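## Task

Place the black earphones in the small chest's highest drawer and the red earphones in its middle drawer. At the end all drawers must be closed and the chest must still stand upright.

## Robot and tools

Robot: two arms, left_arm and right_arm, each with a parallel gripper and a wrist camera. In the scene frame the origin sits at table-top height, halfway between the arms and a little behind the table's near edge; +x points out over the table, +z points up, and left_arm is on the +y side (image left/right may differ). left_arm's base is near (0.005, 0.316, -0.007) m and right_arm's near (0.003, -0.329, -0.004) m, both almost unrotated. Everything about a hand (reported position, quaternion wxyz, Hand target, offsets) uses that arm's own base frame; the fixed cameras and the table use the scene frame. The gripper's fingers extend along its +z axis and close along its y axis; the reported hand position is the spot between the finger pads, roughly 1 cm short of the tips.

execute_actions(actions, cameras): actions is a list of actions; each action is a table of up to 15 rows, one row per 1/30 s step, and an action always lasts 15 steps (0.5 s), repeating its final row if shorter. Every row is one flat list of 14 numbers in [-1, 1]: left dx, dy, dz, rx, ry, rz, opening, then the same seven for the right arm, even when one arm stays put. The six pose numbers are offsets from that arm's Hand target as it stood when the action began, along that arm's base axes; all rows of an action refer to that same starting point, but the next action starts from the new Hand target, so resending an offset keeps moving. Scale: 1.0 equals 0.6 m for dx, dy, dz and 180 degrees for the rotation vector rx, ry, rz (rotation about the hand's position). Opening is absolute, not an offset: +1 fully open (0.094 m), -1 shut. Sending six zeros re-commands the current Hand target; a 0 in the opening slot means half open, so resend the current opening to keep a grip. An empty actions list returns images and status; cameras picks which images come back (names: cam_high, cam_low, cam_left_wrist, cam_right_wrist, or "all").

move(target, speed, blend, opening_speed, grip_force, blocking, cameras): target is one 14-number row or a list of up to 15 such rows, same layout and scale as above; every row is an offset from the Hand targets at the call's start, never from the previous row. Paths are straight and do not avoid obstacles or the other arm; all finish together and are cut off after 10 s. speed is the top speed in m/s (0.002 to 2.9, default 0.25; rotation up to twice that in rad/s), one value or one per row. blend (m) rounds corners between rows; 0 stops at each. opening_speed is the rate of the opening command per second on the -1..1 scale (0.2 or more); use a slow rate to close on fragile items. grip_force is the per-pad limit in newtons, 10 to 50, one value or one per arm; it persists and low values close slowly. blocking=false returns after about 0.5 s while motion continues. The result adds a move: line, e.g. done, off_target, moving, held or fault; limits=paced means a commanded pose was clipped, limits=held that a safety check withheld steps. done means within 10 mm and 2 degrees, and says nothing about contact.

wait(seconds 0 to 10) lets time pass holding commands; stop() brakes a running move. zoom_image(camera, region=[x0, y0, x1, y1]) enlarges part of that camera's latest image, pixels from the top-left, at most 504 by 504. finished_scene(scene) ends scene 1 or 2 for good; only call it once the goal holds without the robot.

Results give each hand's end_effector_position (m) and end_effector_quat_wxyz, the Hand target (basis of the next offsets), Joint positions (last entry is finger gap in metres), Joint velocities, joint torques, grip_measured (opening on the -1..1 scale, a bit wide when empty) and Tool commands. Images are 672x504 each.

Behaviour: the commanded orientation is limited to 40 degrees from the measured one each step; friction and weight can leave the hand short, low or tilted, especially when reaching far, so check the pose after each move and correct it. Resting short of target is not fixed by waiting; send the move again or add the remaining gap. An arm blocked by something keeps pushing until you command its target back. Grip: grip_measured tracks the command even past contact, so squeeze is set by how far below the object's width you command; to release, command well above grip_measured.

Avoid: arms or grippers touching each other (can end the scene), gripping the other arm's fingers, paths passing near an arm's own base, the bar, plate and rail near the bases (up to about 3 cm above the table, no warning), fast impacts, hard presses, dropping or releasing moving items, anything leaving the table, strain on wrist camera cables. Tipping the chest or leaving a drawer open fails the goal. Motors heat when holding loads, stretched out or pushing; MOTOR HOT appears at 75 °C, at 90 °C the arm folds and idles for the rest of the scene, at 100 °C it collapses. Objects may get nudged occasionally. Joint ranges (rad): waist -2.618 to 3.054, shoulder 0 to 3.142, elbow 0 to 3.142, wrist pitch -1.571 to 1.571, wrist yaw -1.571 to 1.571, wrist roll -2.094 to 2.094.

Each tool is called after ">>>" as name(argument=value, ...), one argument or row to a line, values as JSON.

## Session

>>> execute_actions(
  actions=[],
)

>>> zoom_image(
  camera="cam_high",
  region=[180, 160, 480, 385],
)

>>> zoom_image(
  camera="cam_low",
  region=[280, 100, 480, 260],
)

Scene clock: 0.00 s.
left_arm: end_effector_position=(+0.3874, +0.0069, +0.0645) grip_measured=+1.000 end_effector_quat_wxyz=(+0.543, +0.001, +0.838, +0.054) | right_arm: end_effector_position=(+0.3908, -0.0120, +0.0685) grip_measured=+1.000 end_effector_quat_wxyz=(+0.530, +0.025, +0.846, -0.052)
Joint positions: left_arm=[-0.038 1.592 0.351 0.821 -0.125 0.045 0.094] | right_arm=[0.034 1.559 0.394 0.714 0.145 0.002 0.094]
Joint velocities: within noise
Joint torques (N m): no reading
Heat: left arm: 33 °C; right arm: 32 °C.
Hand target: left_arm +0.3919, +0.0080, +0.0737; +0.555, -0.002, +0.830, +0.055 | right_arm +0.3912, -0.0125, +0.0702; +0.531, +0.026, +0.845, -0.052
Tool commands: left_gripper/opening=+1.0 right_gripper/opening=+1.0
camera_calibration:
cam_left_wrist: T_world_to_cam=[[0.0493461, -0.992769, -0.109431, -0.00615528], [-0.770521, 0.031874, -0.636617, 0.37416], [0.635502, 0.115733, -0.763376, -0.108088], [0, 0, 0, 1]] pos_world=[0.357291, -0.00552738, 0.155011]
cam_right_wrist: T_world_to_cam=[[-0.11179, -0.992608, 0.0472537, 0.0269841], [-0.767537, 0.0560432, -0.63855, 0.384858], [0.631182, -0.107652, -0.768128, -0.104364], [0, 0, 0, 1]] pos_world=[0.364282, -0.00601911, 0.164311]

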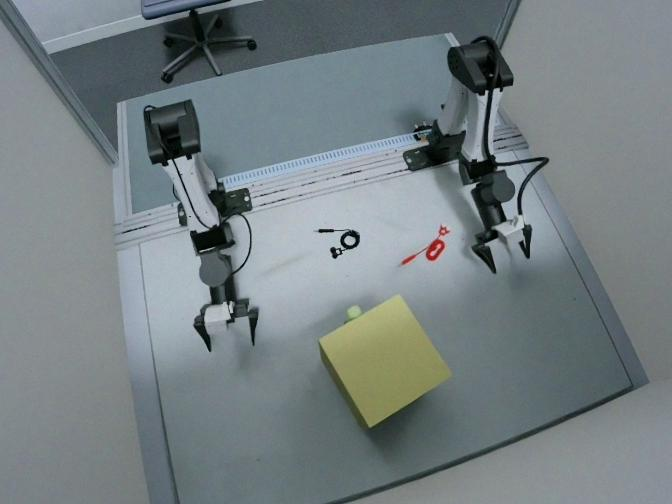

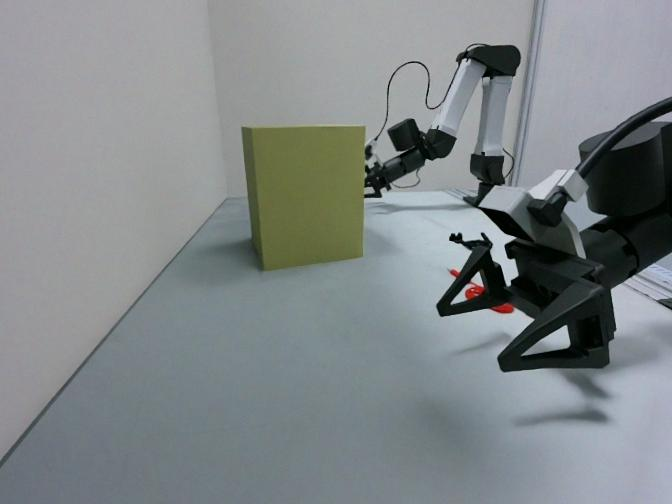

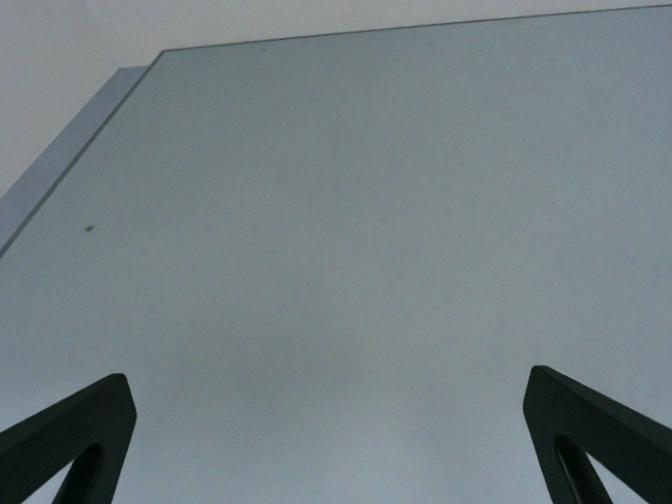

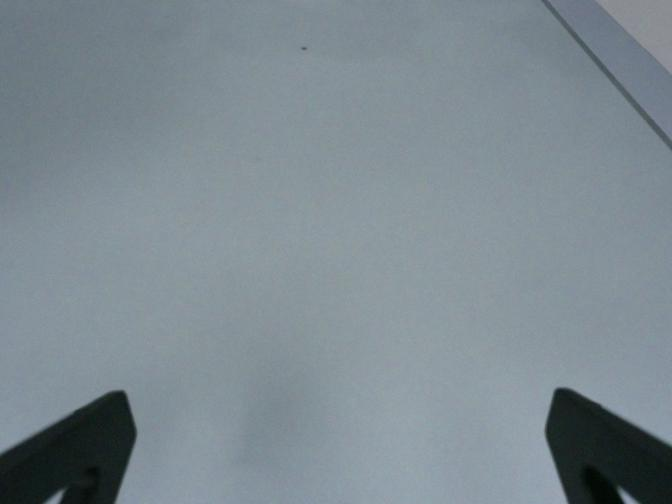

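Scaled by 1.680 from the camera's 672x504 image, which has a finer 960x720 frame.

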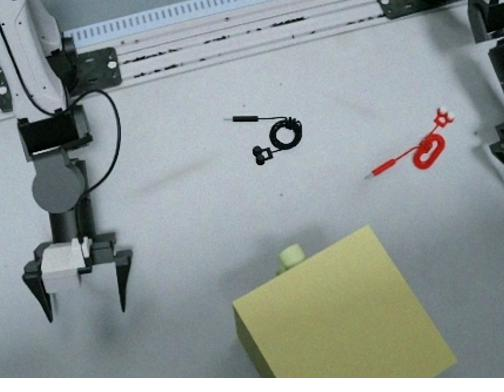

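Scaled by 2.520 from the camera's 672x504 image, which has a finer 960x720 frame.

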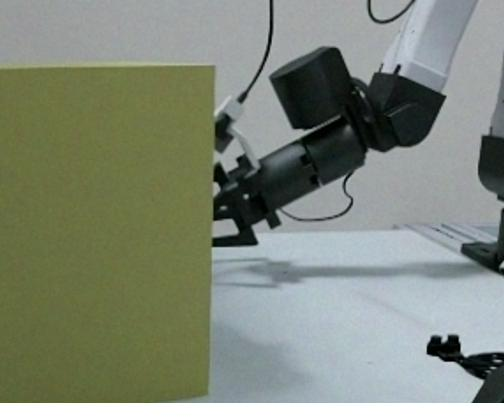

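>>> move(
  target=[-0.2115,-0.25,0.1605,-0.0371,0.3747,-0.0014,-0.2,-0.1687,0.3875,0.283,0.0174,0.0262,0.1085,0.3],
  speed=0.5,
  cameras=["all"],
)

Scene clock: 4.73 s.
left_arm: end_effector_position=(+0.2614, -0.1383, +0.1629) grip_measured=-0.197 end_effector_quat_wxyz=(-0.004, +0.006, +1.000, +0.008) | right_arm: end_effector_position=(+0.2883, +0.2188, +0.2350) grip_measured=+0.302 end_effector_quat_wxyz=(+0.495, -0.112, +0.860, +0.063)
Joint positions: left_arm=[-0.492 1.683 1.583 -1.485 -0.009 -0.481 0.038] | right_arm=[0.902 1.176 0.971 -0.424 0.548 0.359 0.061]
Joint torques (N m): left_arm=[0.24 -5 8.35 0.14 0.07 -0.18] | right_arm=[0.16 -2.15 9.69 1.67 0.34 0.08]
Heat: left arm: 34 °C; right arm: 34 °C.
Hand target: left_arm +0.2650, -0.1420, +0.1701; +0.000, +0.000, +1.000, +0.000 | right_arm +0.2900, +0.2200, +0.2399; +0.496, -0.106, +0.860, +0.060
Off the commanded pose: left_arm 0.009 m, 1 deg | right_arm 0.005 m, 1 deg.
move: done
camera_calibration:
cam_left_wrist: T_world_to_cam=[[-0.03144, -0.999394, -0.0149529, -0.12847], [-0.893183, 0.021378, 0.449185, 0.198005], [-0.448593, 0.027478, -0.893314, 0.356378], [0, 0, 0, 1]] pos_world=[0.332684, -0.142418, 0.227496]
cam_right_wrist: T_world_to_cam=[[0.24001, -0.970719, -0.00995893, 0.144082], [-0.795063, -0.190672, -0.575777, 0.446793], [0.557019, 0.14611, -0.817546, 0.0904434], [0, 0, 0, 1]] pos_world=[0.270269, 0.211839, 0.33263]

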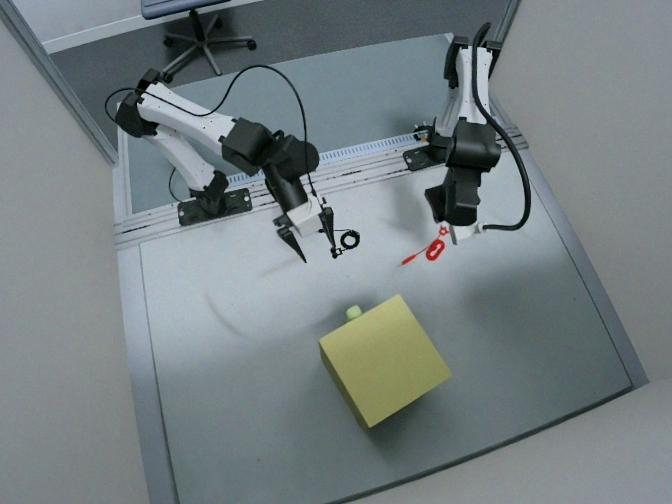

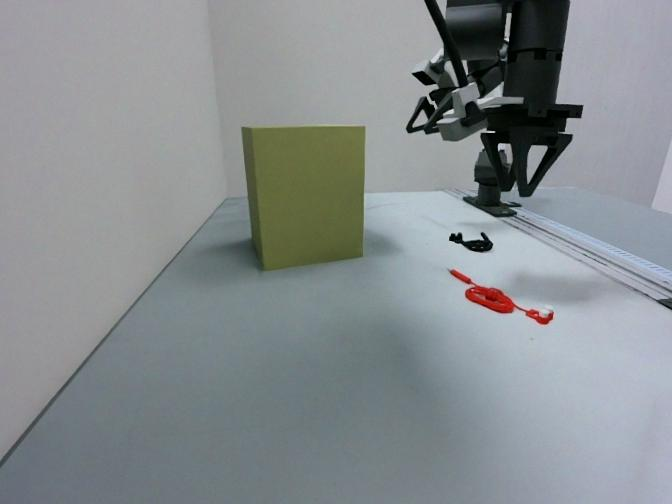

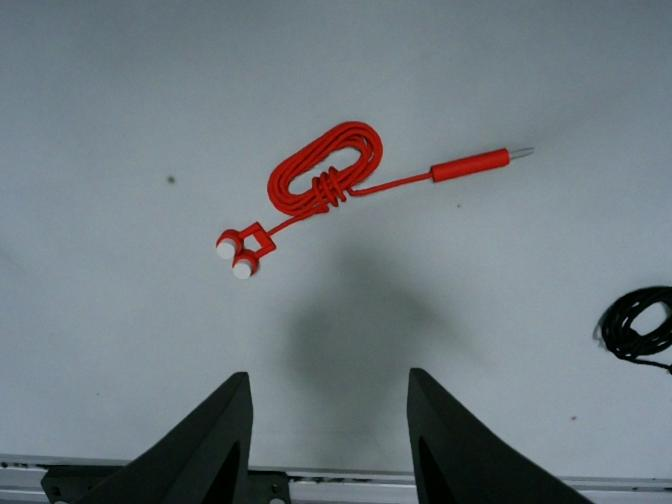

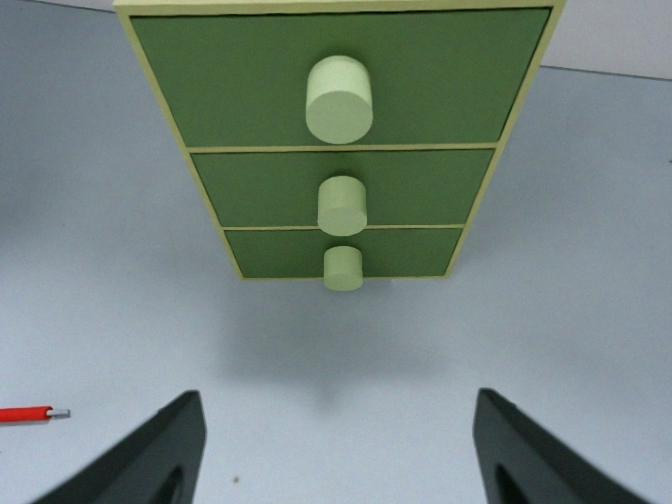

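>>> move(
  target=[
    [0.011,0.0157,-0.1835,0,0,-0.3222,0.28,0.1683,0.0342,-0.17,0.0136,-0.0539,0,0.3],
    [0.011,0.0157,-0.1835,0,0,-0.3222,0.28,0.25,0.0533,-0.1767,0.0136,-0.0539,0,0.3],
    [0.011,0.0157,-0.1835,0,0,-0.3222,0.28,0.25,0.0533,-0.1767,0.0136,-0.0539,0,-1],
    [0.011,0.0157,-0.1835,0,0,-0.3222,0.28,0.0723,0.0083,-0.1767,0.0136,-0.0539,0,-1],
  ],
  speed=[0.3,0.12,0.12,0.14],
  blend=[0.01,0,0,0],
  grip_force=50,
  cameras=["all"],
)

Scene clock: 11.43 s.
left_arm: end_effector_position=(+0.2696, -0.1330, +0.0643) grip_measured=+0.277 end_effector_quat_wxyz=(-0.002, +0.485, +0.875, +0.004) | right_arm: end_effector_position=(+0.3364, +0.2292, +0.1275) grip_measured=-0.448 end_effector_quat_wxyz=(+0.564, -0.107, +0.816, +0.073)
Joint positions: left_arm=[-0.464 1.712 1.221 -1.084 -0.009 0.548 0.06] | right_arm=[0.808 1.474 0.56 0.497 0.51 0.211 0.026]
Joint torques (N m): left_arm=[1.11 -5.34 4.59 0.49 0.11 0.04] | right_arm=[0.36 -6.91 5.86 1.86 0.36 0.02]
Heat: left arm: 34 °C; right arm: 36 °C.
Hand target: left_arm +0.2715, -0.1325, +0.0599; +0.000, +0.485, +0.875, +0.000 | right_arm +0.3334, +0.2250, +0.1340; +0.569, -0.100, +0.813, +0.070
Off the commanded pose: left_arm 0.005 m, 1 deg | right_arm 0.008 m, 1 deg.
move: done
camera_calibration:
cam_left_wrist: T_world_to_cam=[[-0.858084, -0.51348, -0.00542657, 0.162484], [-0.461131, 0.765867, 0.448114, 0.232113], [-0.225941, 0.387022, -0.89396, 0.259556], [0, 0, 0, 1]] pos_world=[0.305104, -0.194789, 0.128902]
cam_right_wrist: T_world_to_cam=[[0.244441, -0.969569, -0.0135874, 0.140237], [-0.692111, -0.164642, -0.702763, 0.400683], [0.67914, 0.181188, -0.711294, -0.08836], [0, 0, 0, 1]] pos_world=[0.303046, 0.217948, 0.220641]

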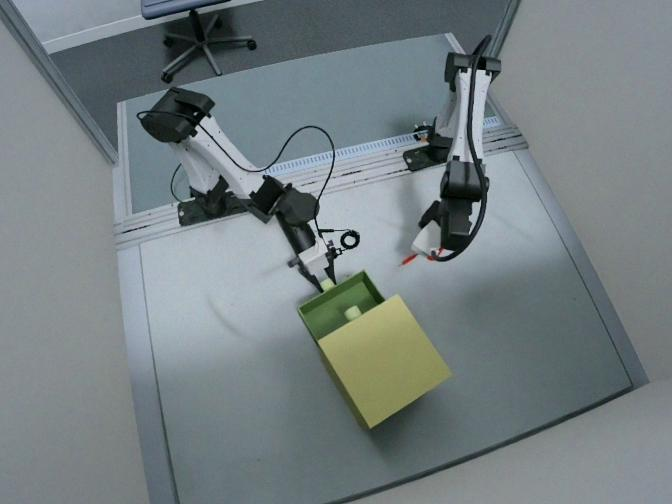

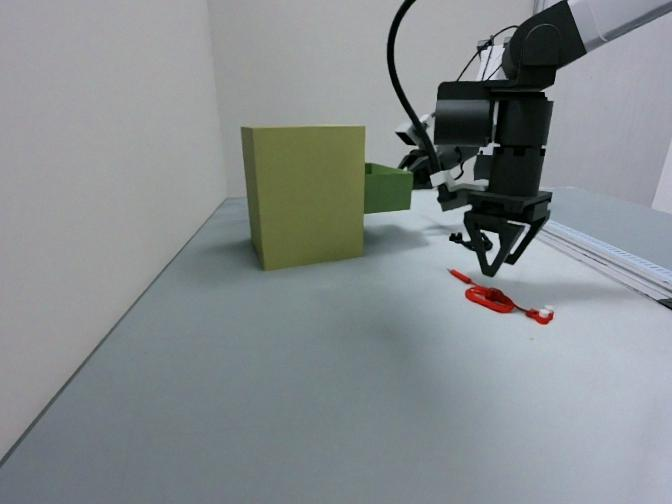

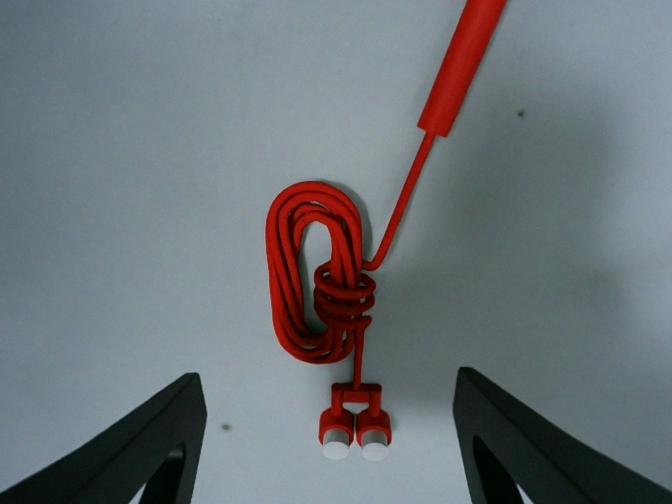

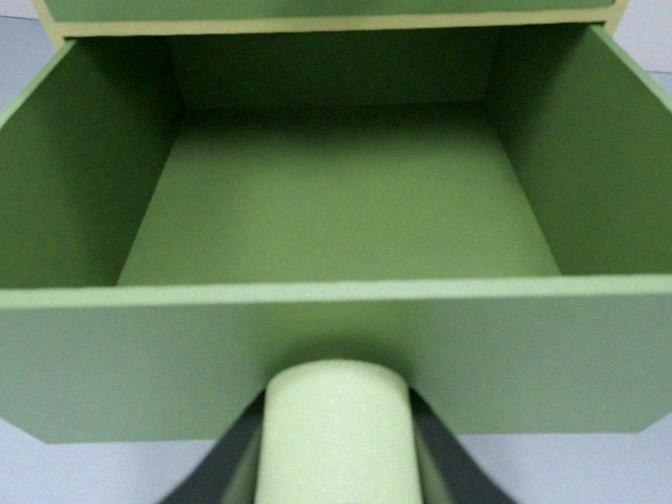

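>>> move(
  target=[
    [0.0025,0.0017,-0.0707,0,0,0,0.28,0,0,0,0,0,0,-1],
    [0.0025,0.0017,-0.0707,0,0,0,-1,0,0,0,0,0,0,-1],
    [0,0,0.2167,-0.2429,-0.1864,0.0563,-1,0,0,0,0,0,0,-1],
    [0.17,-0.4575,0.375,-0.2429,-0.1864,0.0563,-1,0,0,0,0,0,0,-1],
  ],
  speed=[0.15,0.15,0.3,0.3],
  blend=[0,0,0.03,0],
  cameras=["all"],
)

Scene clock: 18.50 s.
left_arm: end_effector_position=(+0.3664, -0.4059, +0.2718) grip_measured=-0.885 end_effector_quat_wxyz=(+0.409, +0.365, +0.816, -0.185) | right_arm: end_effector_position=(+0.3364, +0.2292, +0.1275) grip_measured=-0.448 end_effector_quat_wxyz=(+0.564, -0.107, +0.816, +0.073)
Joint positions: left_arm=[-0.834 1.886 1.868 -0.622 0.009 0.003 0.005] | right_arm=[0.808 1.474 0.56 0.497 0.51 0.211 0.026]
Joint torques (N m): left_arm=[0.49 -7.12 9.62 1.9 -0.19 -0.18] | right_arm=[0.34 -6.94 5.89 1.87 0.35 0.01]
Heat: left arm: 35 °C; right arm: 38 °C.
Hand target: left_arm +0.3734, -0.4072, +0.2848; +0.424, +0.354, +0.813, -0.184 | right_arm +0.3334, +0.2250, +0.1340; +0.569, -0.100, +0.813, +0.070
Off the commanded pose: left_arm 0.015 m, 2 deg | right_arm 0.008 m, 1 deg.
move: off_target (left_arm)
camera_calibration:
cam_left_wrist: T_world_to_cam=[[-0.754309, -0.656387, -0.0131876, 0.0126505], [-0.579608, 0.675242, -0.456183, 0.645258], [0.308338, -0.33646, -0.889788, 0.0820407], [0, 0, 0, 1]] pos_world=[0.358243, -0.399798, 0.367522]
cam_right_wrist: T_world_to_cam=[[0.244441, -0.969569, -0.0135874, 0.140237], [-0.692111, -0.164642, -0.702763, 0.400683], [0.67914, 0.181188, -0.711294, -0.08836], [0, 0, 0, 1]] pos_world=[0.303046, 0.217948, 0.220641]

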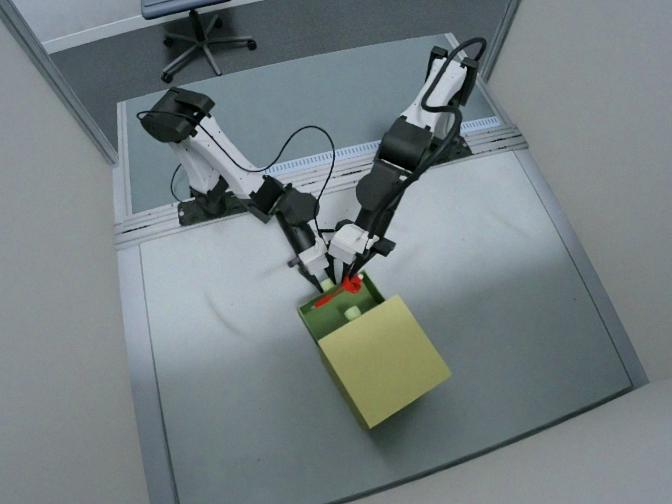

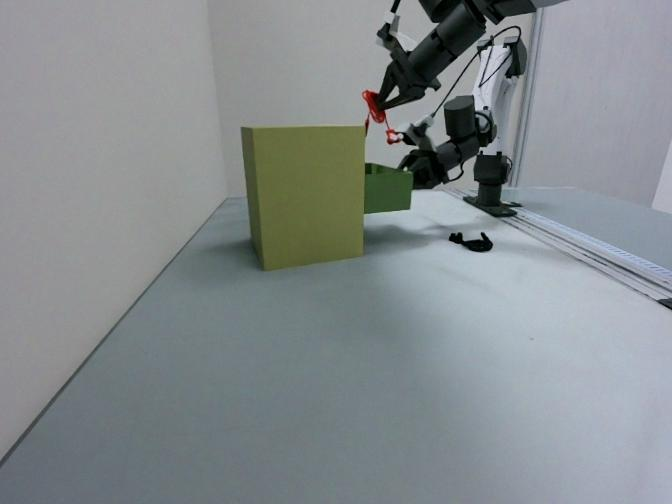

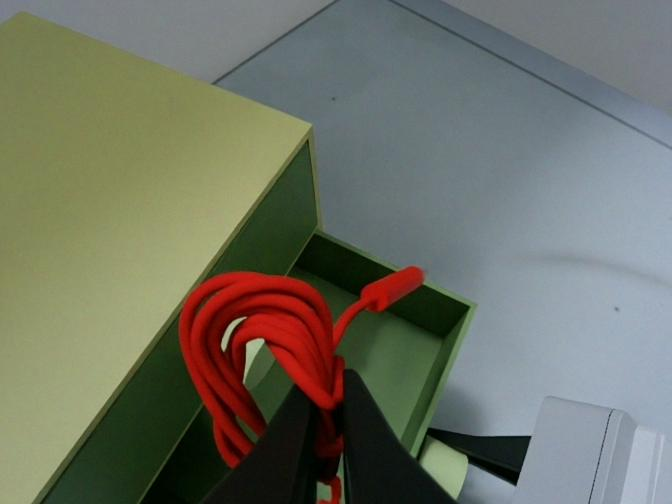

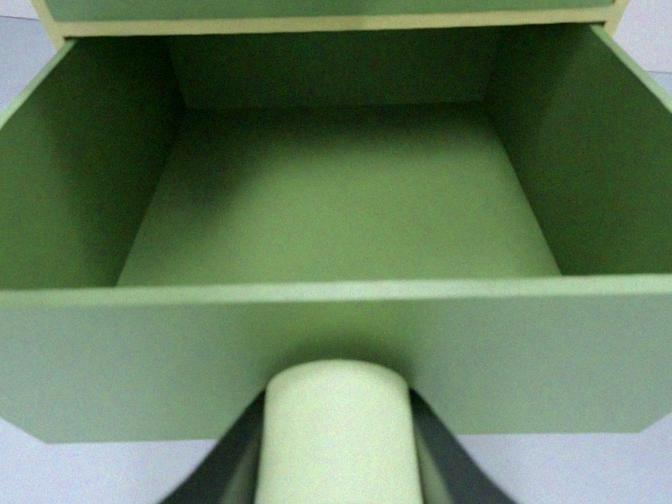

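>>> move(
  target=[
    [-0.0255,0.0293,0,0,0,0,-1,0,0,0,0,0,0,-1],
    [-0.0255,0.0293,-0.175,0,0,0,-1,0,0,0,0,0,0,-1],
    [-0.0255,0.0293,-0.175,0,0,0,-0.3,0,0,0,0,0,0,-1],
    [-0.0255,0.0293,0.0,0,0,0,-0.3,0,0,0,0,0,0,-1],
  ],
  speed=[0.15,0.15,0.15,0.25],
  blend=[0.01,0,0,0],
  cameras=["all"],
)

Scene clock: 23.03 s.
left_arm: end_effector_position=(+0.3546, -0.3924, +0.2623) grip_measured=-0.303 end_effector_quat_wxyz=(+0.403, +0.366, +0.819, -0.181) | right_arm: end_effector_position=(+0.3358, +0.2292, +0.1266) grip_measured=-0.448 end_effector_quat_wxyz=(+0.563, -0.107, +0.817, +0.073)
Joint positions: left_arm=[-0.834 1.816 1.751 -0.591 0.007 0.003 0.033] | right_arm=[0.81 1.474 0.56 0.493 0.512 0.214 0.026]
Joint torques (N m): left_arm=[0.54 -8.88 8.92 1.83 -0.15 -0.16] | right_arm=[0.21 -6.9 5.85 1.9 0.34 -0.01]
Heat: left arm: 35 °C; right arm: 39 °C.
Hand target: left_arm +0.3581, -0.3895, +0.2850; +0.424, +0.354, +0.813, -0.184 | right_arm +0.3334, +0.2250, +0.1340; +0.569, -0.100, +0.813, +0.070
Off the commanded pose: left_arm 0.023 m, 3 deg | right_arm 0.009 m, 1 deg.
move: off_target (left_arm); target 3's new opening was sent with left_arm's hand 0.014 m and 2 deg from that target
camera_calibration:
cam_left_wrist: T_world_to_cam=[[-0.753266, -0.657573, -0.0137326, 0.0117519], [-0.585279, 0.679685, -0.442127, 0.62499], [0.300064, -0.325002, -0.896847, 0.0910217], [0, 0, 0, 1]] pos_world=[0.347334, -0.387487, 0.358119]
cam_right_wrist: T_world_to_cam=[[0.243502, -0.969809, -0.0133343, 0.140776], [-0.69462, -0.164779, -0.70025, 0.400191], [0.676912, 0.179775, -0.713773, -0.0872342], [0, 0, 0, 1]] pos_world=[0.302752, 0.218151, 0.219846]

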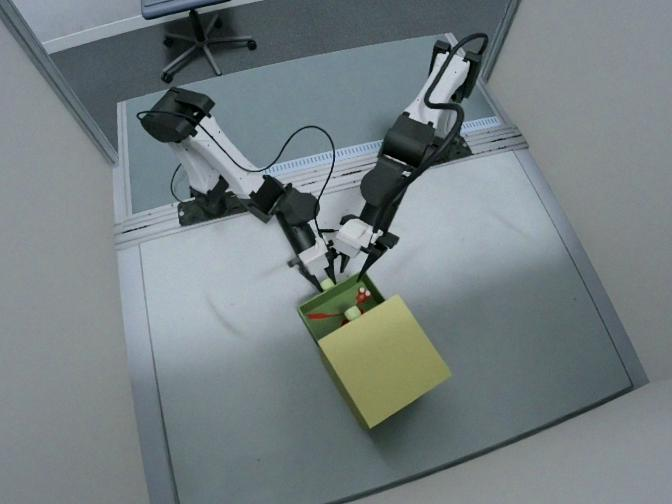

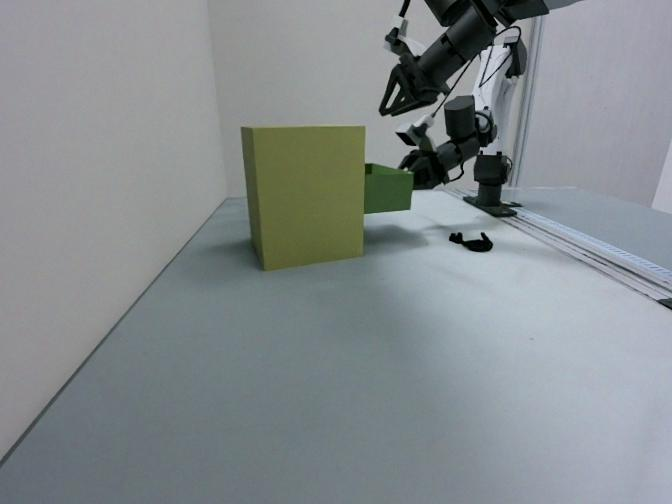

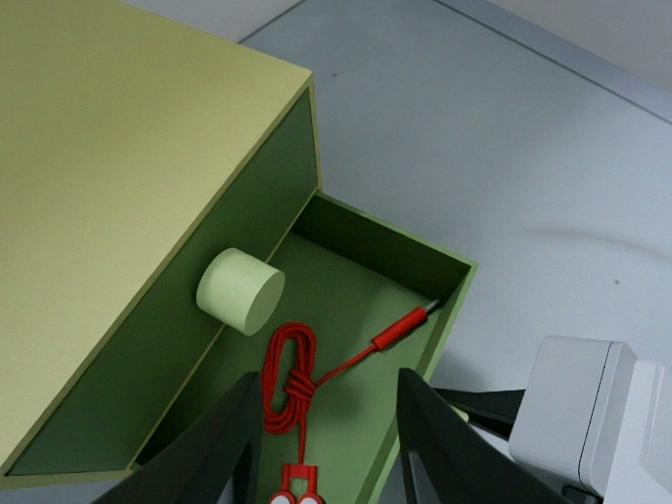

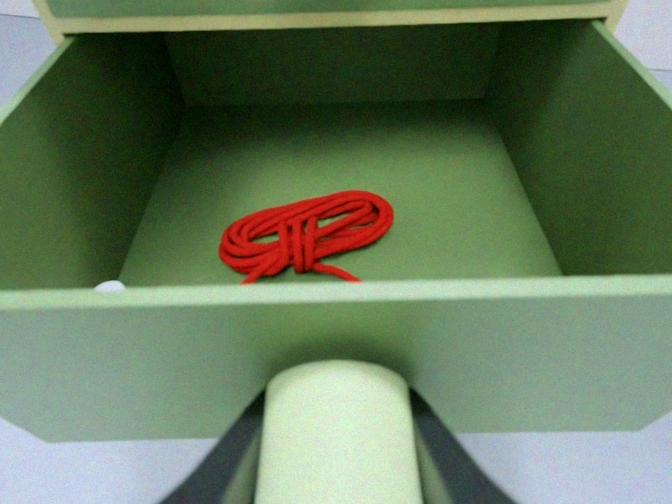

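>>> move(
  target=[
    [-0.13,0.1825,-0.025,0,0,0,-0.3,0.1729,0.0437,0.005,0,0,0,-1],
    [-0.13,0.1825,-0.025,0,0,0,-0.3,0.1858,0.047,0.005,0,0,0,-1],
    [-0.13,0.1825,-0.025,0,0,0,-0.3,0.1745,0.0441,0.005,0,0,0,0.3],
    [-0.3218,0.0992,-0.2083,0.1136,0.0814,-0.0817,0,0.0937,0.0237,0.005,0,0,0,0.3],
    [-0.3218,0.0992,-0.2083,0.1136,0.0814,-0.0817,0,0.0937,0.0237,0.1283,0,0,0,0.3],
  ],
  speed=[0.15,0.05,0.1,0.3,0.2],
  blend=[0.003,0,0,0.02,0],
  cameras=["all"],
)

>>> zoom_image(
  camera="cam_low",
  region=[330, 100, 480, 270],
)

Scene clock: 30.27 s.
left_arm: end_effector_position=(+0.1635, -0.3319, +0.1608) grip_measured=-0.003 end_effector_quat_wxyz=(+0.221, +0.502, +0.824, -0.141) | right_arm: end_effector_position=(+0.3906, +0.2390, +0.1988) grip_measured=+0.298 end_effector_quat_wxyz=(+0.562, -0.109, +0.817, +0.066)
Joint positions: left_arm=[-1.113 1.466 1.221 -0.796 0.001 -0.019 0.047] | right_arm=[0.707 1.501 0.912 0.182 0.425 0.16 0.061]
Joint torques (N m): left_arm=[0.18 -4.72 6.38 1.27 -0.18 -0.17] | right_arm=[0.35 -6.97 8.72 1.89 0.24 0.08]
Heat: left arm: 36 °C; right arm: 41 °C.
Hand target: left_arm +0.1651, -0.3301, +0.1600; +0.221, +0.497, +0.828, -0.134 | right_arm +0.3896, +0.2392, +0.2109; +0.569, -0.100, +0.813, +0.070
Off the commanded pose: left_arm 0.003 m, 1 deg | right_arm 0.012 m, 2 deg.
move: off_target (right_arm); blend cut to 0 m at target 4
camera_calibration:
cam_left_wrist: T_world_to_cam=[[-0.897367, -0.441284, 0.00019927, -0.00066895], [-0.440115, 0.894957, -0.0731558, 0.415533], [0.0321041, -0.0657353, -0.997321, 0.223048], [0, 0, 0, 1]] pos_world=[0.175121, -0.357517, 0.252849]
cam_right_wrist: T_world_to_cam=[[0.239031, -0.971012, -0.000131607, 0.13721], [-0.695753, -0.171177, -0.697586, 0.491892], [0.677342, 0.166836, -0.716501, -0.0710249], [0, 0, 0, 1]] pos_world=[0.357546, 0.229282, 0.292266]

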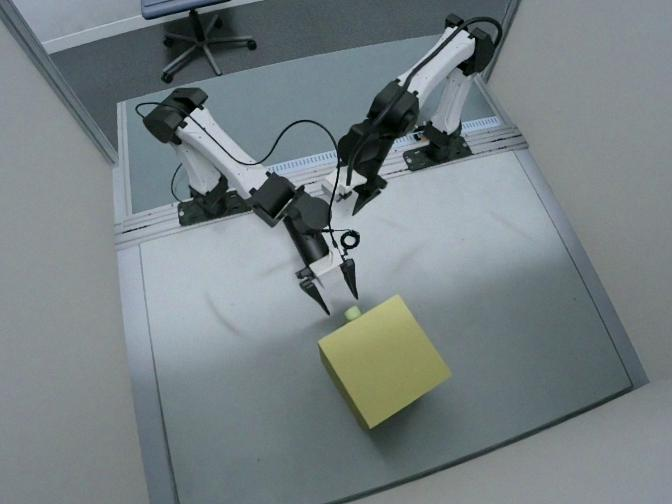

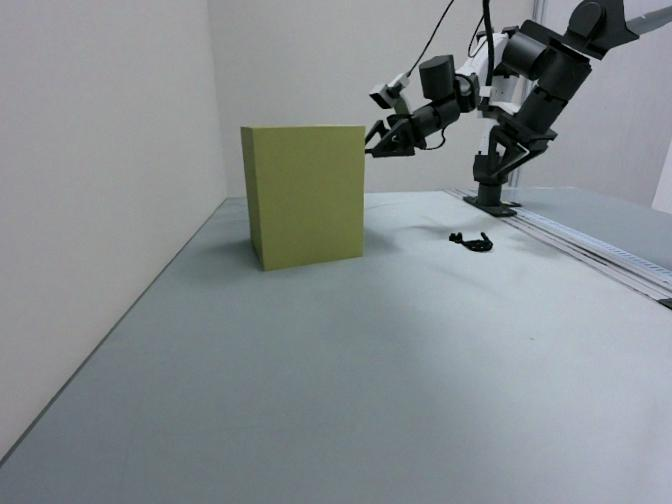

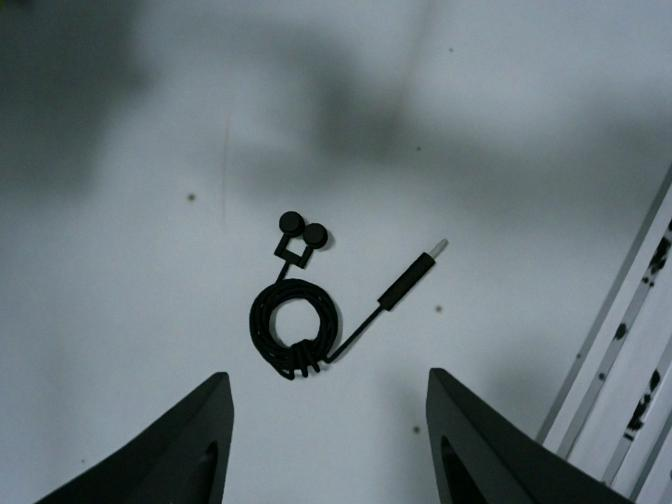

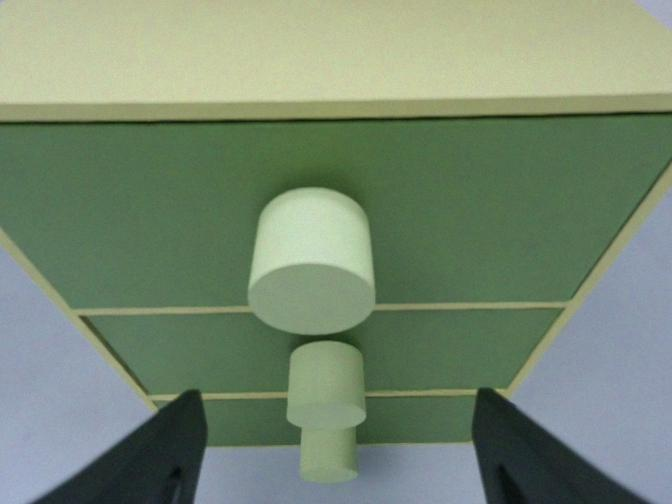

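Scaled by 2.965 from the camera's 672x504 image, which has a finer 960x720 frame.

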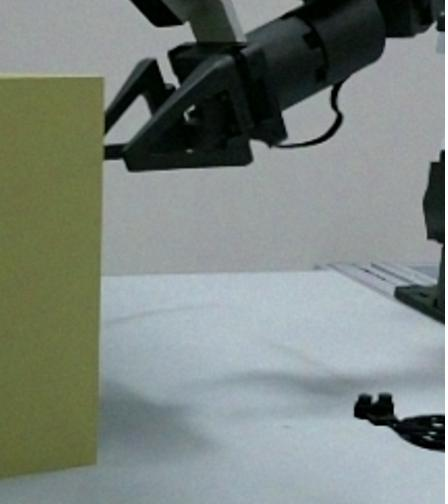

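>>> move(
  target=[
    [0.0117,0.031,-0.1667,0.04,0.1848,0.5409,-0.3,0.065,0.0245,0.015,0,0,0,0.3],
    [0.0117,0.031,-0.1667,0.04,0.1848,0.5409,-0.3,0.065,0.0245,0.015,0,0,0,-1],
    [0.0117,0.031,-0.1667,0.04,0.1848,0.5409,-0.3,-0.1127,-0.0205,0.015,0,0,0,-1],
  ],
  speed=[0.35,0.12,0.14],
  cameras=["all"],
)

Scene clock: 36.87 s.
left_arm: end_effector_position=(+0.1686, -0.3078, +0.0548) grip_measured=-0.297 end_effector_quat_wxyz=(+0.003, -0.316, +0.949, +0.003) | right_arm: end_effector_position=(+0.3741, +0.2394, +0.2201) grip_measured=-0.448 end_effector_quat_wxyz=(+0.576, -0.099, +0.809, +0.070)
Joint positions: left_arm=[-1.073 1.908 1.428 -1.096 -0.007 -1.717 0.033] | right_arm=[0.75 1.428 0.905 0.145 0.478 0.18 0.026]
Joint torques (N m): left_arm=[0.88 -6.43 7.95 0.01 0 -0.2] | right_arm=[-0.29 -4.53 7.92 2.07 0.04 -0.04]
Heat: left arm: 36 °C; right arm: 41 °C.
Hand target: left_arm +0.1720, -0.3114, +0.0599; +0.000, -0.325, +0.946, +0.000 | right_arm +0.3754, +0.2414, +0.2197; +0.575, -0.100, +0.809, +0.072 (not the last commanded pose)
Off the commanded pose: left_arm 0.007 m, 1 deg | right_arm 0.054 m, 1 deg.
move: held (right_arm; a check stopped the path); path passed 2 of 3 targets; limits=held
pose unreachable (right arm): on one or more control steps of this call, first in action 0 (counted from 0), this arm could not follow its commanded pose, so it was not sent that pose on those steps. It may still have moved: this result reports where it is.
cause: moving toward the commanded pose would bring a part of the arm too close to another arm (this arm's gripper housing and the left arm's wrist (the part past joint 4), along the way the arms are being sent, or toward where that arm still pushes).
camera_calibration:
cam_left_wrist: T_world_to_cam=[[0.584007, -0.811736, -0.00449518, -0.348914], [-0.73028, -0.527804, 0.433721, -0.0283482], [-0.35444, -0.250013, -0.901036, 0.121931], [0, 0, 0, 1]] pos_world=[0.226284, -0.267704, 0.120591]
cam_right_wrist: T_world_to_cam=[[0.228056, -0.973542, -0.0143693, 0.149479], [-0.676346, -0.147786, -0.721606, 0.487728], [0.700391, 0.174285, -0.692154, -0.0605216], [0, 0, 0, 1]] pos_world=[0.338172, 0.228152, 0.312205]

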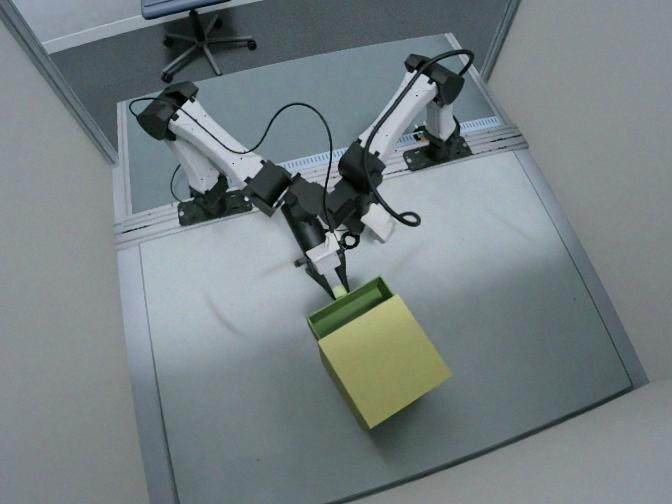

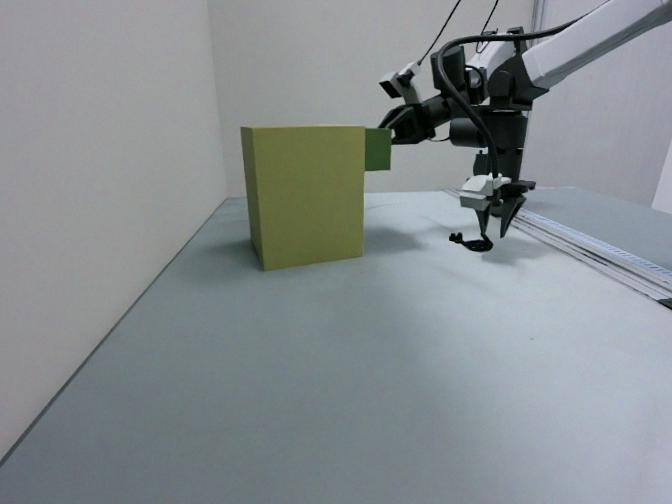

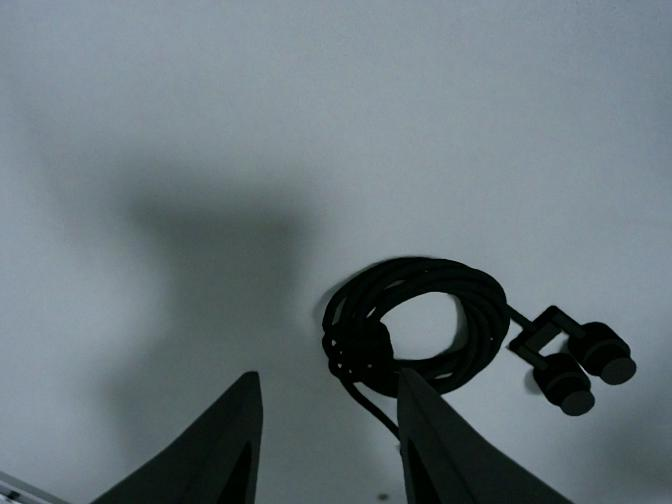

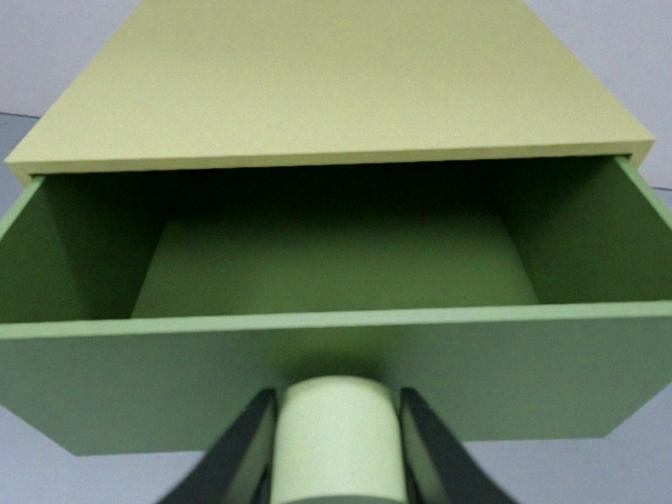

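>>> move(
  target=[-0.0075,-0.0227,-0.013,0,0,0,-0.3,0,0,0,0,0,0,-1],
  speed=0.15,
  cameras=["cam_left_wrist"],
)

Scene clock: 38.80 s.
left_arm: end_effector_position=(+0.1675, -0.3130, +0.0495) grip_measured=-0.297 end_effector_quat_wxyz=(+0.002, -0.319, +0.948, +0.008) | right_arm: end_effector_position=(+0.3741, +0.2394, +0.2201) grip_measured=-0.448 end_effector_quat_wxyz=(+0.576, -0.099, +0.809, +0.070)
Joint positions: left_arm=[-1.083 1.937 1.447 -1.096 -0.007 -1.732 0.033] | right_arm=[0.75 1.428 0.905 0.145 0.478 0.18 0.026]
Joint torques (N m): left_arm=[0.47 -7.39 5.3 0.18 -0.06 -0.08] | right_arm=[-0.28 -4.49 7.86 2.06 0.04 -0.04]
Heat: left arm: 36 °C; right arm: 41 °C.
Hand target: left_arm +0.1681, -0.3123, +0.0501; +0.002, -0.319, +0.948, +0.008 (not the last commanded pose) | right_arm +0.3754, +0.2414, +0.2197; +0.575, -0.100, +0.809, +0.072
Off the commanded pose: left_arm 0.012 m, 1 deg | right_arm 0.002 m, 0 deg.
move: held (left_arm; a check stopped the path); limits=held
pose unreachable (left arm): on one or more control steps of this call, first in action 0 (counted from 0), this arm could not follow its commanded pose, so it was not sent that pose on those steps. It may still have moved: this result reports where it is.
cause: moving toward the commanded pose would bring a part of the arm too close to another arm (this arm's wrist (the part past joint 4) and the right arm's wrist (the part past joint 5), at the place that arm is still heading or pushing toward).
camera_calibration:
cam_left_wrist: T_world_to_cam=[[0.588049, -0.808693, -0.0145888, -0.35181], [-0.725547, -0.535389, 0.432366, -0.0327534], [-0.357462, -0.243668, -0.90158, 0.117964], [0, 0, 0, 1]] pos_world=[0.225285, -0.273298, 0.115383]
Images, in order (width x height): cam_left_wrist 672x504.

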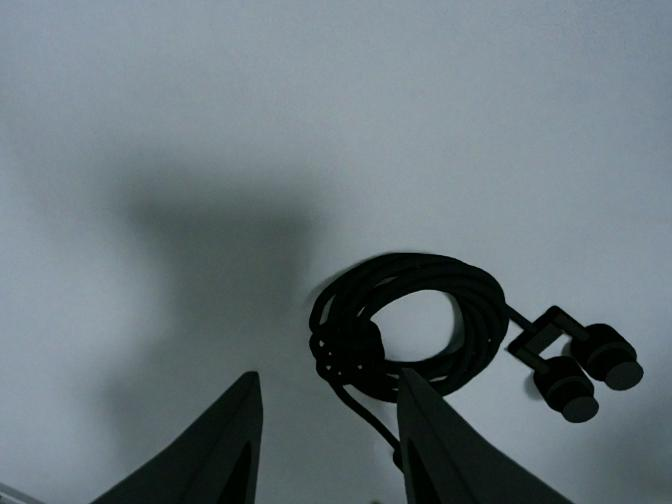

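>>> move(
  target=[0,0,0,0,0,0,-0.3,0.07,0.0177,0,0,0,0,-1],
  speed=0.15,
)

>>> move(
  target=[-0.0042,-0.0152,-0.012,0,0,0,-0.3,0,0,0,0,0,0,-1],
  speed=0.15,
  cameras=["cam_left_wrist"],
)

Scene clock: 39.93 s.
left_arm: end_effector_position=(+0.1675, -0.3130, +0.0495) grip_measured=-0.297 end_effector_quat_wxyz=(+0.002, -0.319, +0.948, +0.008) | right_arm: end_effector_position=(+0.4127, +0.2477, +0.2212) grip_measured=-0.448 end_effector_quat_wxyz=(+0.578, -0.093, +0.808, +0.069)
Joint positions: left_arm=[-1.083 1.937 1.447 -1.096 -0.007 -1.732 0.033] | right_arm=[0.692 1.562 1.024 0.175 0.432 0.162 0.026]
Joint torques (N m): left_arm=[0.49 -7.42 5.26 0.17 -0.06 -0.06] | right_arm=[-0.7 -4.52 9.25 2.04 -0.1 -0.1]
Heat: left arm: 36 °C; right arm: 41 °C.
Hand target: left_arm +0.1681, -0.3123, +0.0501; +0.002, -0.319, +0.948, +0.008 | right_arm +0.4175, +0.2520, +0.2197; +0.575, -0.100, +0.809, +0.072
Off the commanded pose: left_arm 0.001 m, 0 deg | right_arm 0.007 m, 1 deg.
move: done

Scene clock: 40.67 s.
left_arm: end_effector_position=(+0.1630, -0.3144, +0.0421) grip_measured=-0.297 end_effector_quat_wxyz=(+0.001, -0.315, +0.949, +0.018) | right_arm: end_effector_position=(+0.4127, +0.2477, +0.2212) grip_measured=-0.448 end_effector_quat_wxyz=(+0.578, -0.094, +0.808, +0.069)
Joint positions: left_arm=[-1.096 1.959 1.447 -1.093 -0.007 -1.737 0.033] | right_arm=[0.692 1.562 1.024 0.175 0.432 0.161 0.026]
Joint torques (N m): left_arm=[0.01 -6.79 6.5 0.28 -0.07 -0.19] | right_arm=[-0.65 -4.49 9.22 2.03 -0.11 -0.1]
Heat: left arm: 36 °C; right arm: 41 °C.
Hand target: left_arm +0.1656, -0.3214, +0.0429; +0.002, -0.319, +0.948, +0.008 | right_arm +0.4175, +0.2520, +0.2197; +0.575, -0.100, +0.809, +0.072
Off the commanded pose: left_arm 0.008 m, 1 deg | right_arm 0.007 m, 1 deg.
move: done
camera_calibration:
cam_left_wrist: T_world_to_cam=[[0.581315, -0.812975, -0.0338424, -0.349871], [-0.726027, -0.537023, 0.429523, -0.0338199], [-0.367366, -0.225118, -0.902421, 0.116886], [0, 0, 0, 1]] pos_world=[0.221771, -0.276285, 0.108167]
Images, in order (width x height): cam_left_wrist 672x504.

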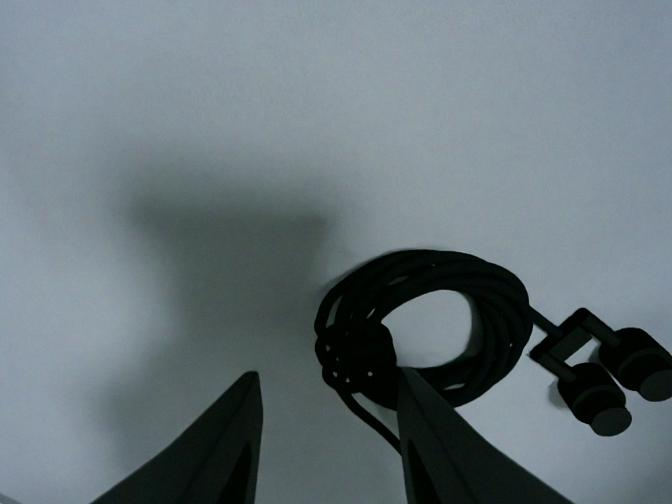

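>>> move(
  target=[0.0078,-0.01,-0.015,0,0,0,-0.3,0,0,0,0,0,0,-1],
  speed=0.1,
  cameras=["cam_left_wrist"],
)

Scene clock: 42.77 s.
left_arm: end_effector_position=(+0.1641, -0.3165, +0.0301) grip_measured=-0.297 end_effector_quat_wxyz=(+0.000, -0.315, +0.949, +0.025) | right_arm: end_effector_position=(+0.4127, +0.2477, +0.2212) grip_measured=-0.448 end_effector_quat_wxyz=(+0.578, -0.094, +0.808, +0.069)
Joint positions: left_arm=[-1.096 1.994 1.447 -1.073 -0.007 -1.737 0.033] | right_arm=[0.692 1.562 1.024 0.175 0.432 0.161 0.026]
Joint torques (N m): left_arm=[0.43 -6.89 7.58 0.28 -0.05 -0.15] | right_arm=[-0.69 -4.49 9.24 2.03 -0.09 -0.09]
Heat: left arm: 37 °C; right arm: 42 °C.
Hand target: left_arm +0.1703, -0.3274, +0.0339; +0.002, -0.319, +0.948, +0.008 | right_arm +0.4175, +0.2520, +0.2197; +0.575, -0.100, +0.809, +0.072
Off the commanded pose: left_arm 0.013 m, 2 deg | right_arm 0.007 m, 1 deg.
move: off_target (left_arm)
camera_calibration:
cam_left_wrist: T_world_to_cam=[[0.581688, -0.811968, -0.0484497, -0.351831], [-0.722731, -0.543253, 0.427242, -0.0314972], [-0.373227, -0.213505, -0.902838, 0.110589], [0, 0, 0, 1]] pos_world=[0.223167, -0.279175, 0.0962548]
Images, in order (width x height): cam_left_wrist 672x504.

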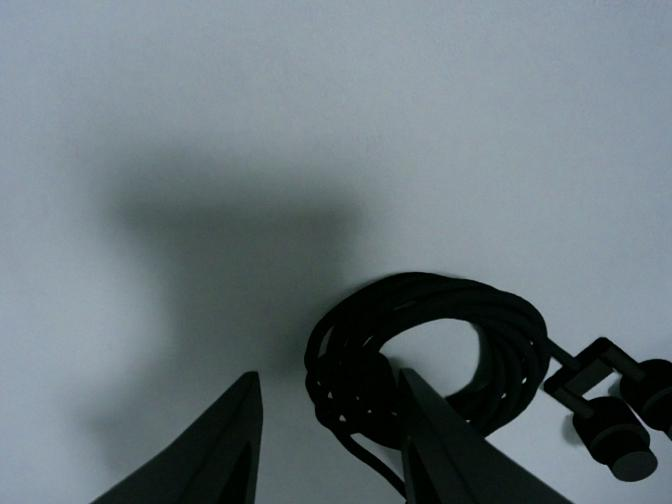

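>>> move(
  target=[0.004,-0.011,-0.006,0,0,0,-0.3,0,0,0,0,0,0,-1],
  speed=0.1,
  cameras=["cam_left_wrist"],
)

Scene clock: 44.03 s.
left_arm: end_effector_position=(+0.1674, -0.3230, +0.0266) grip_measured=-0.297 end_effector_quat_wxyz=(+0.000, -0.315, +0.949, +0.024) | right_arm: end_effector_position=(+0.4127, +0.2477, +0.2212) grip_measured=-0.448 end_effector_quat_wxyz=(+0.578, -0.094, +0.808, +0.069)
Joint positions: left_arm=[-1.096 2.023 1.474 -1.07 -0.007 -1.737 0.033] | right_arm=[0.692 1.562 1.024 0.175 0.432 0.161 0.026]
Joint torques (N m): left_arm=[0.21 -6.97 7.8 0.24 -0.05 -0.19] | right_arm=[-0.68 -4.51 9.31 2.02 -0.08 -0.1]
Heat: left arm: 37 °C; right arm: 42 °C.
Hand target: left_arm +0.1727, -0.3341, +0.0304; +0.002, -0.319, +0.948, +0.008 | right_arm +0.4175, +0.2520, +0.2197; +0.575, -0.100, +0.809, +0.072
Off the commanded pose: left_arm 0.013 m, 2 deg | right_arm 0.007 m, 1 deg.
move: off_target (left_arm)
camera_calibration:
cam_left_wrist: T_world_to_cam=[[0.581697, -0.81209, -0.0462439, -0.359279], [-0.723182, -0.542362, 0.42761, -0.0307182], [-0.372339, -0.215296, -0.90278, 0.106599], [0, 0, 0, 1]] pos_world=[0.226467, -0.285477, 0.0927566]
Images, in order (width x height): cam_left_wrist 672x504.

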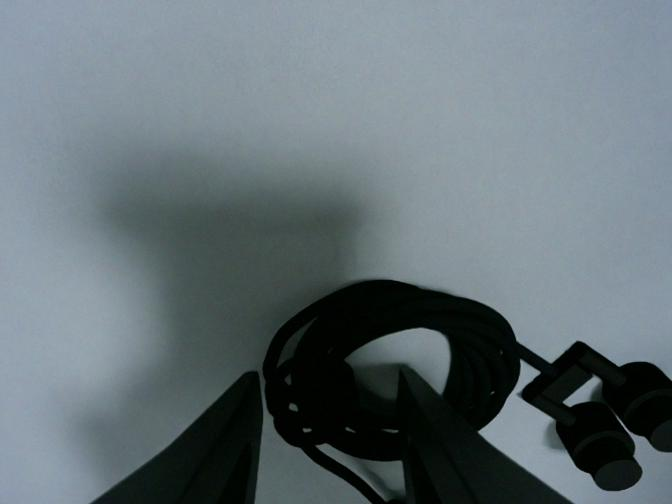

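>>> move(
  target=[-0.002,0.004,-0.003,0,0,0,-1,0,0,0,0,0,0,-1],
  opening_speed=2,
  cameras=["cam_left_wrist"],
)

Scene clock: 45.03 s.
left_arm: end_effector_position=(+0.1676, -0.3233, +0.0267) grip_measured=-0.830 end_effector_quat_wxyz=(+0.000, -0.315, +0.949, +0.024) | right_arm: end_effector_position=(+0.4127, +0.2477, +0.2212) grip_measured=-0.448 end_effector_quat_wxyz=(+0.578, -0.094, +0.808, +0.069)
Joint positions: left_arm=[-1.096 2.023 1.474 -1.069 -0.007 -1.737 0.008] | right_arm=[0.692 1.562 1.024 0.175 0.432 0.161 0.026]
Joint torques (N m): left_arm=[0.18 -7.49 6.2 0.34 -0.07 -0.18] | right_arm=[-0.66 -4.49 9.25 2.04 -0.09 -0.11]
Heat: left arm: 37 °C; right arm: 42 °C.
Hand target: left_arm +0.1715, -0.3317, +0.0285; +0.002, -0.319, +0.948, +0.008 | right_arm +0.4175, +0.2520, +0.2197; +0.575, -0.100, +0.809, +0.072
Off the commanded pose: left_arm 0.009 m, 2 deg | right_arm 0.007 m, 1 deg.
move: done
camera_calibration:
cam_left_wrist: T_world_to_cam=[[0.581698, -0.812154, -0.0451047, -0.359705], [-0.723441, -0.541914, 0.427741, -0.0306345], [-0.371835, -0.216186, -0.902775, 0.106204], [0, 0, 0, 1]] pos_world=[0.226568, -0.285777, 0.0927575]
Images, in order (width x height): cam_left_wrist 672x504.

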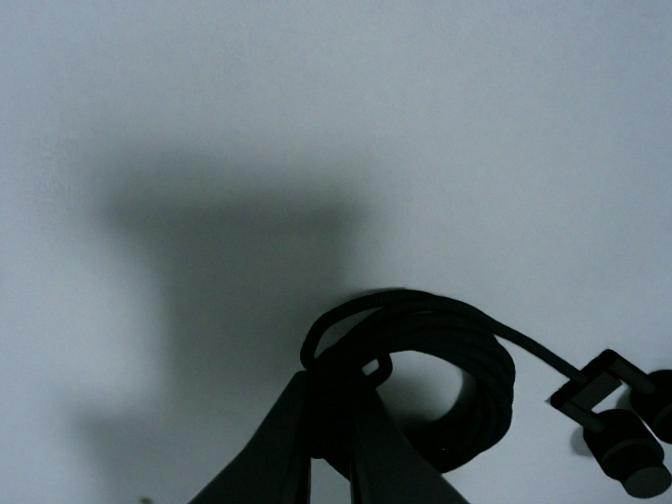

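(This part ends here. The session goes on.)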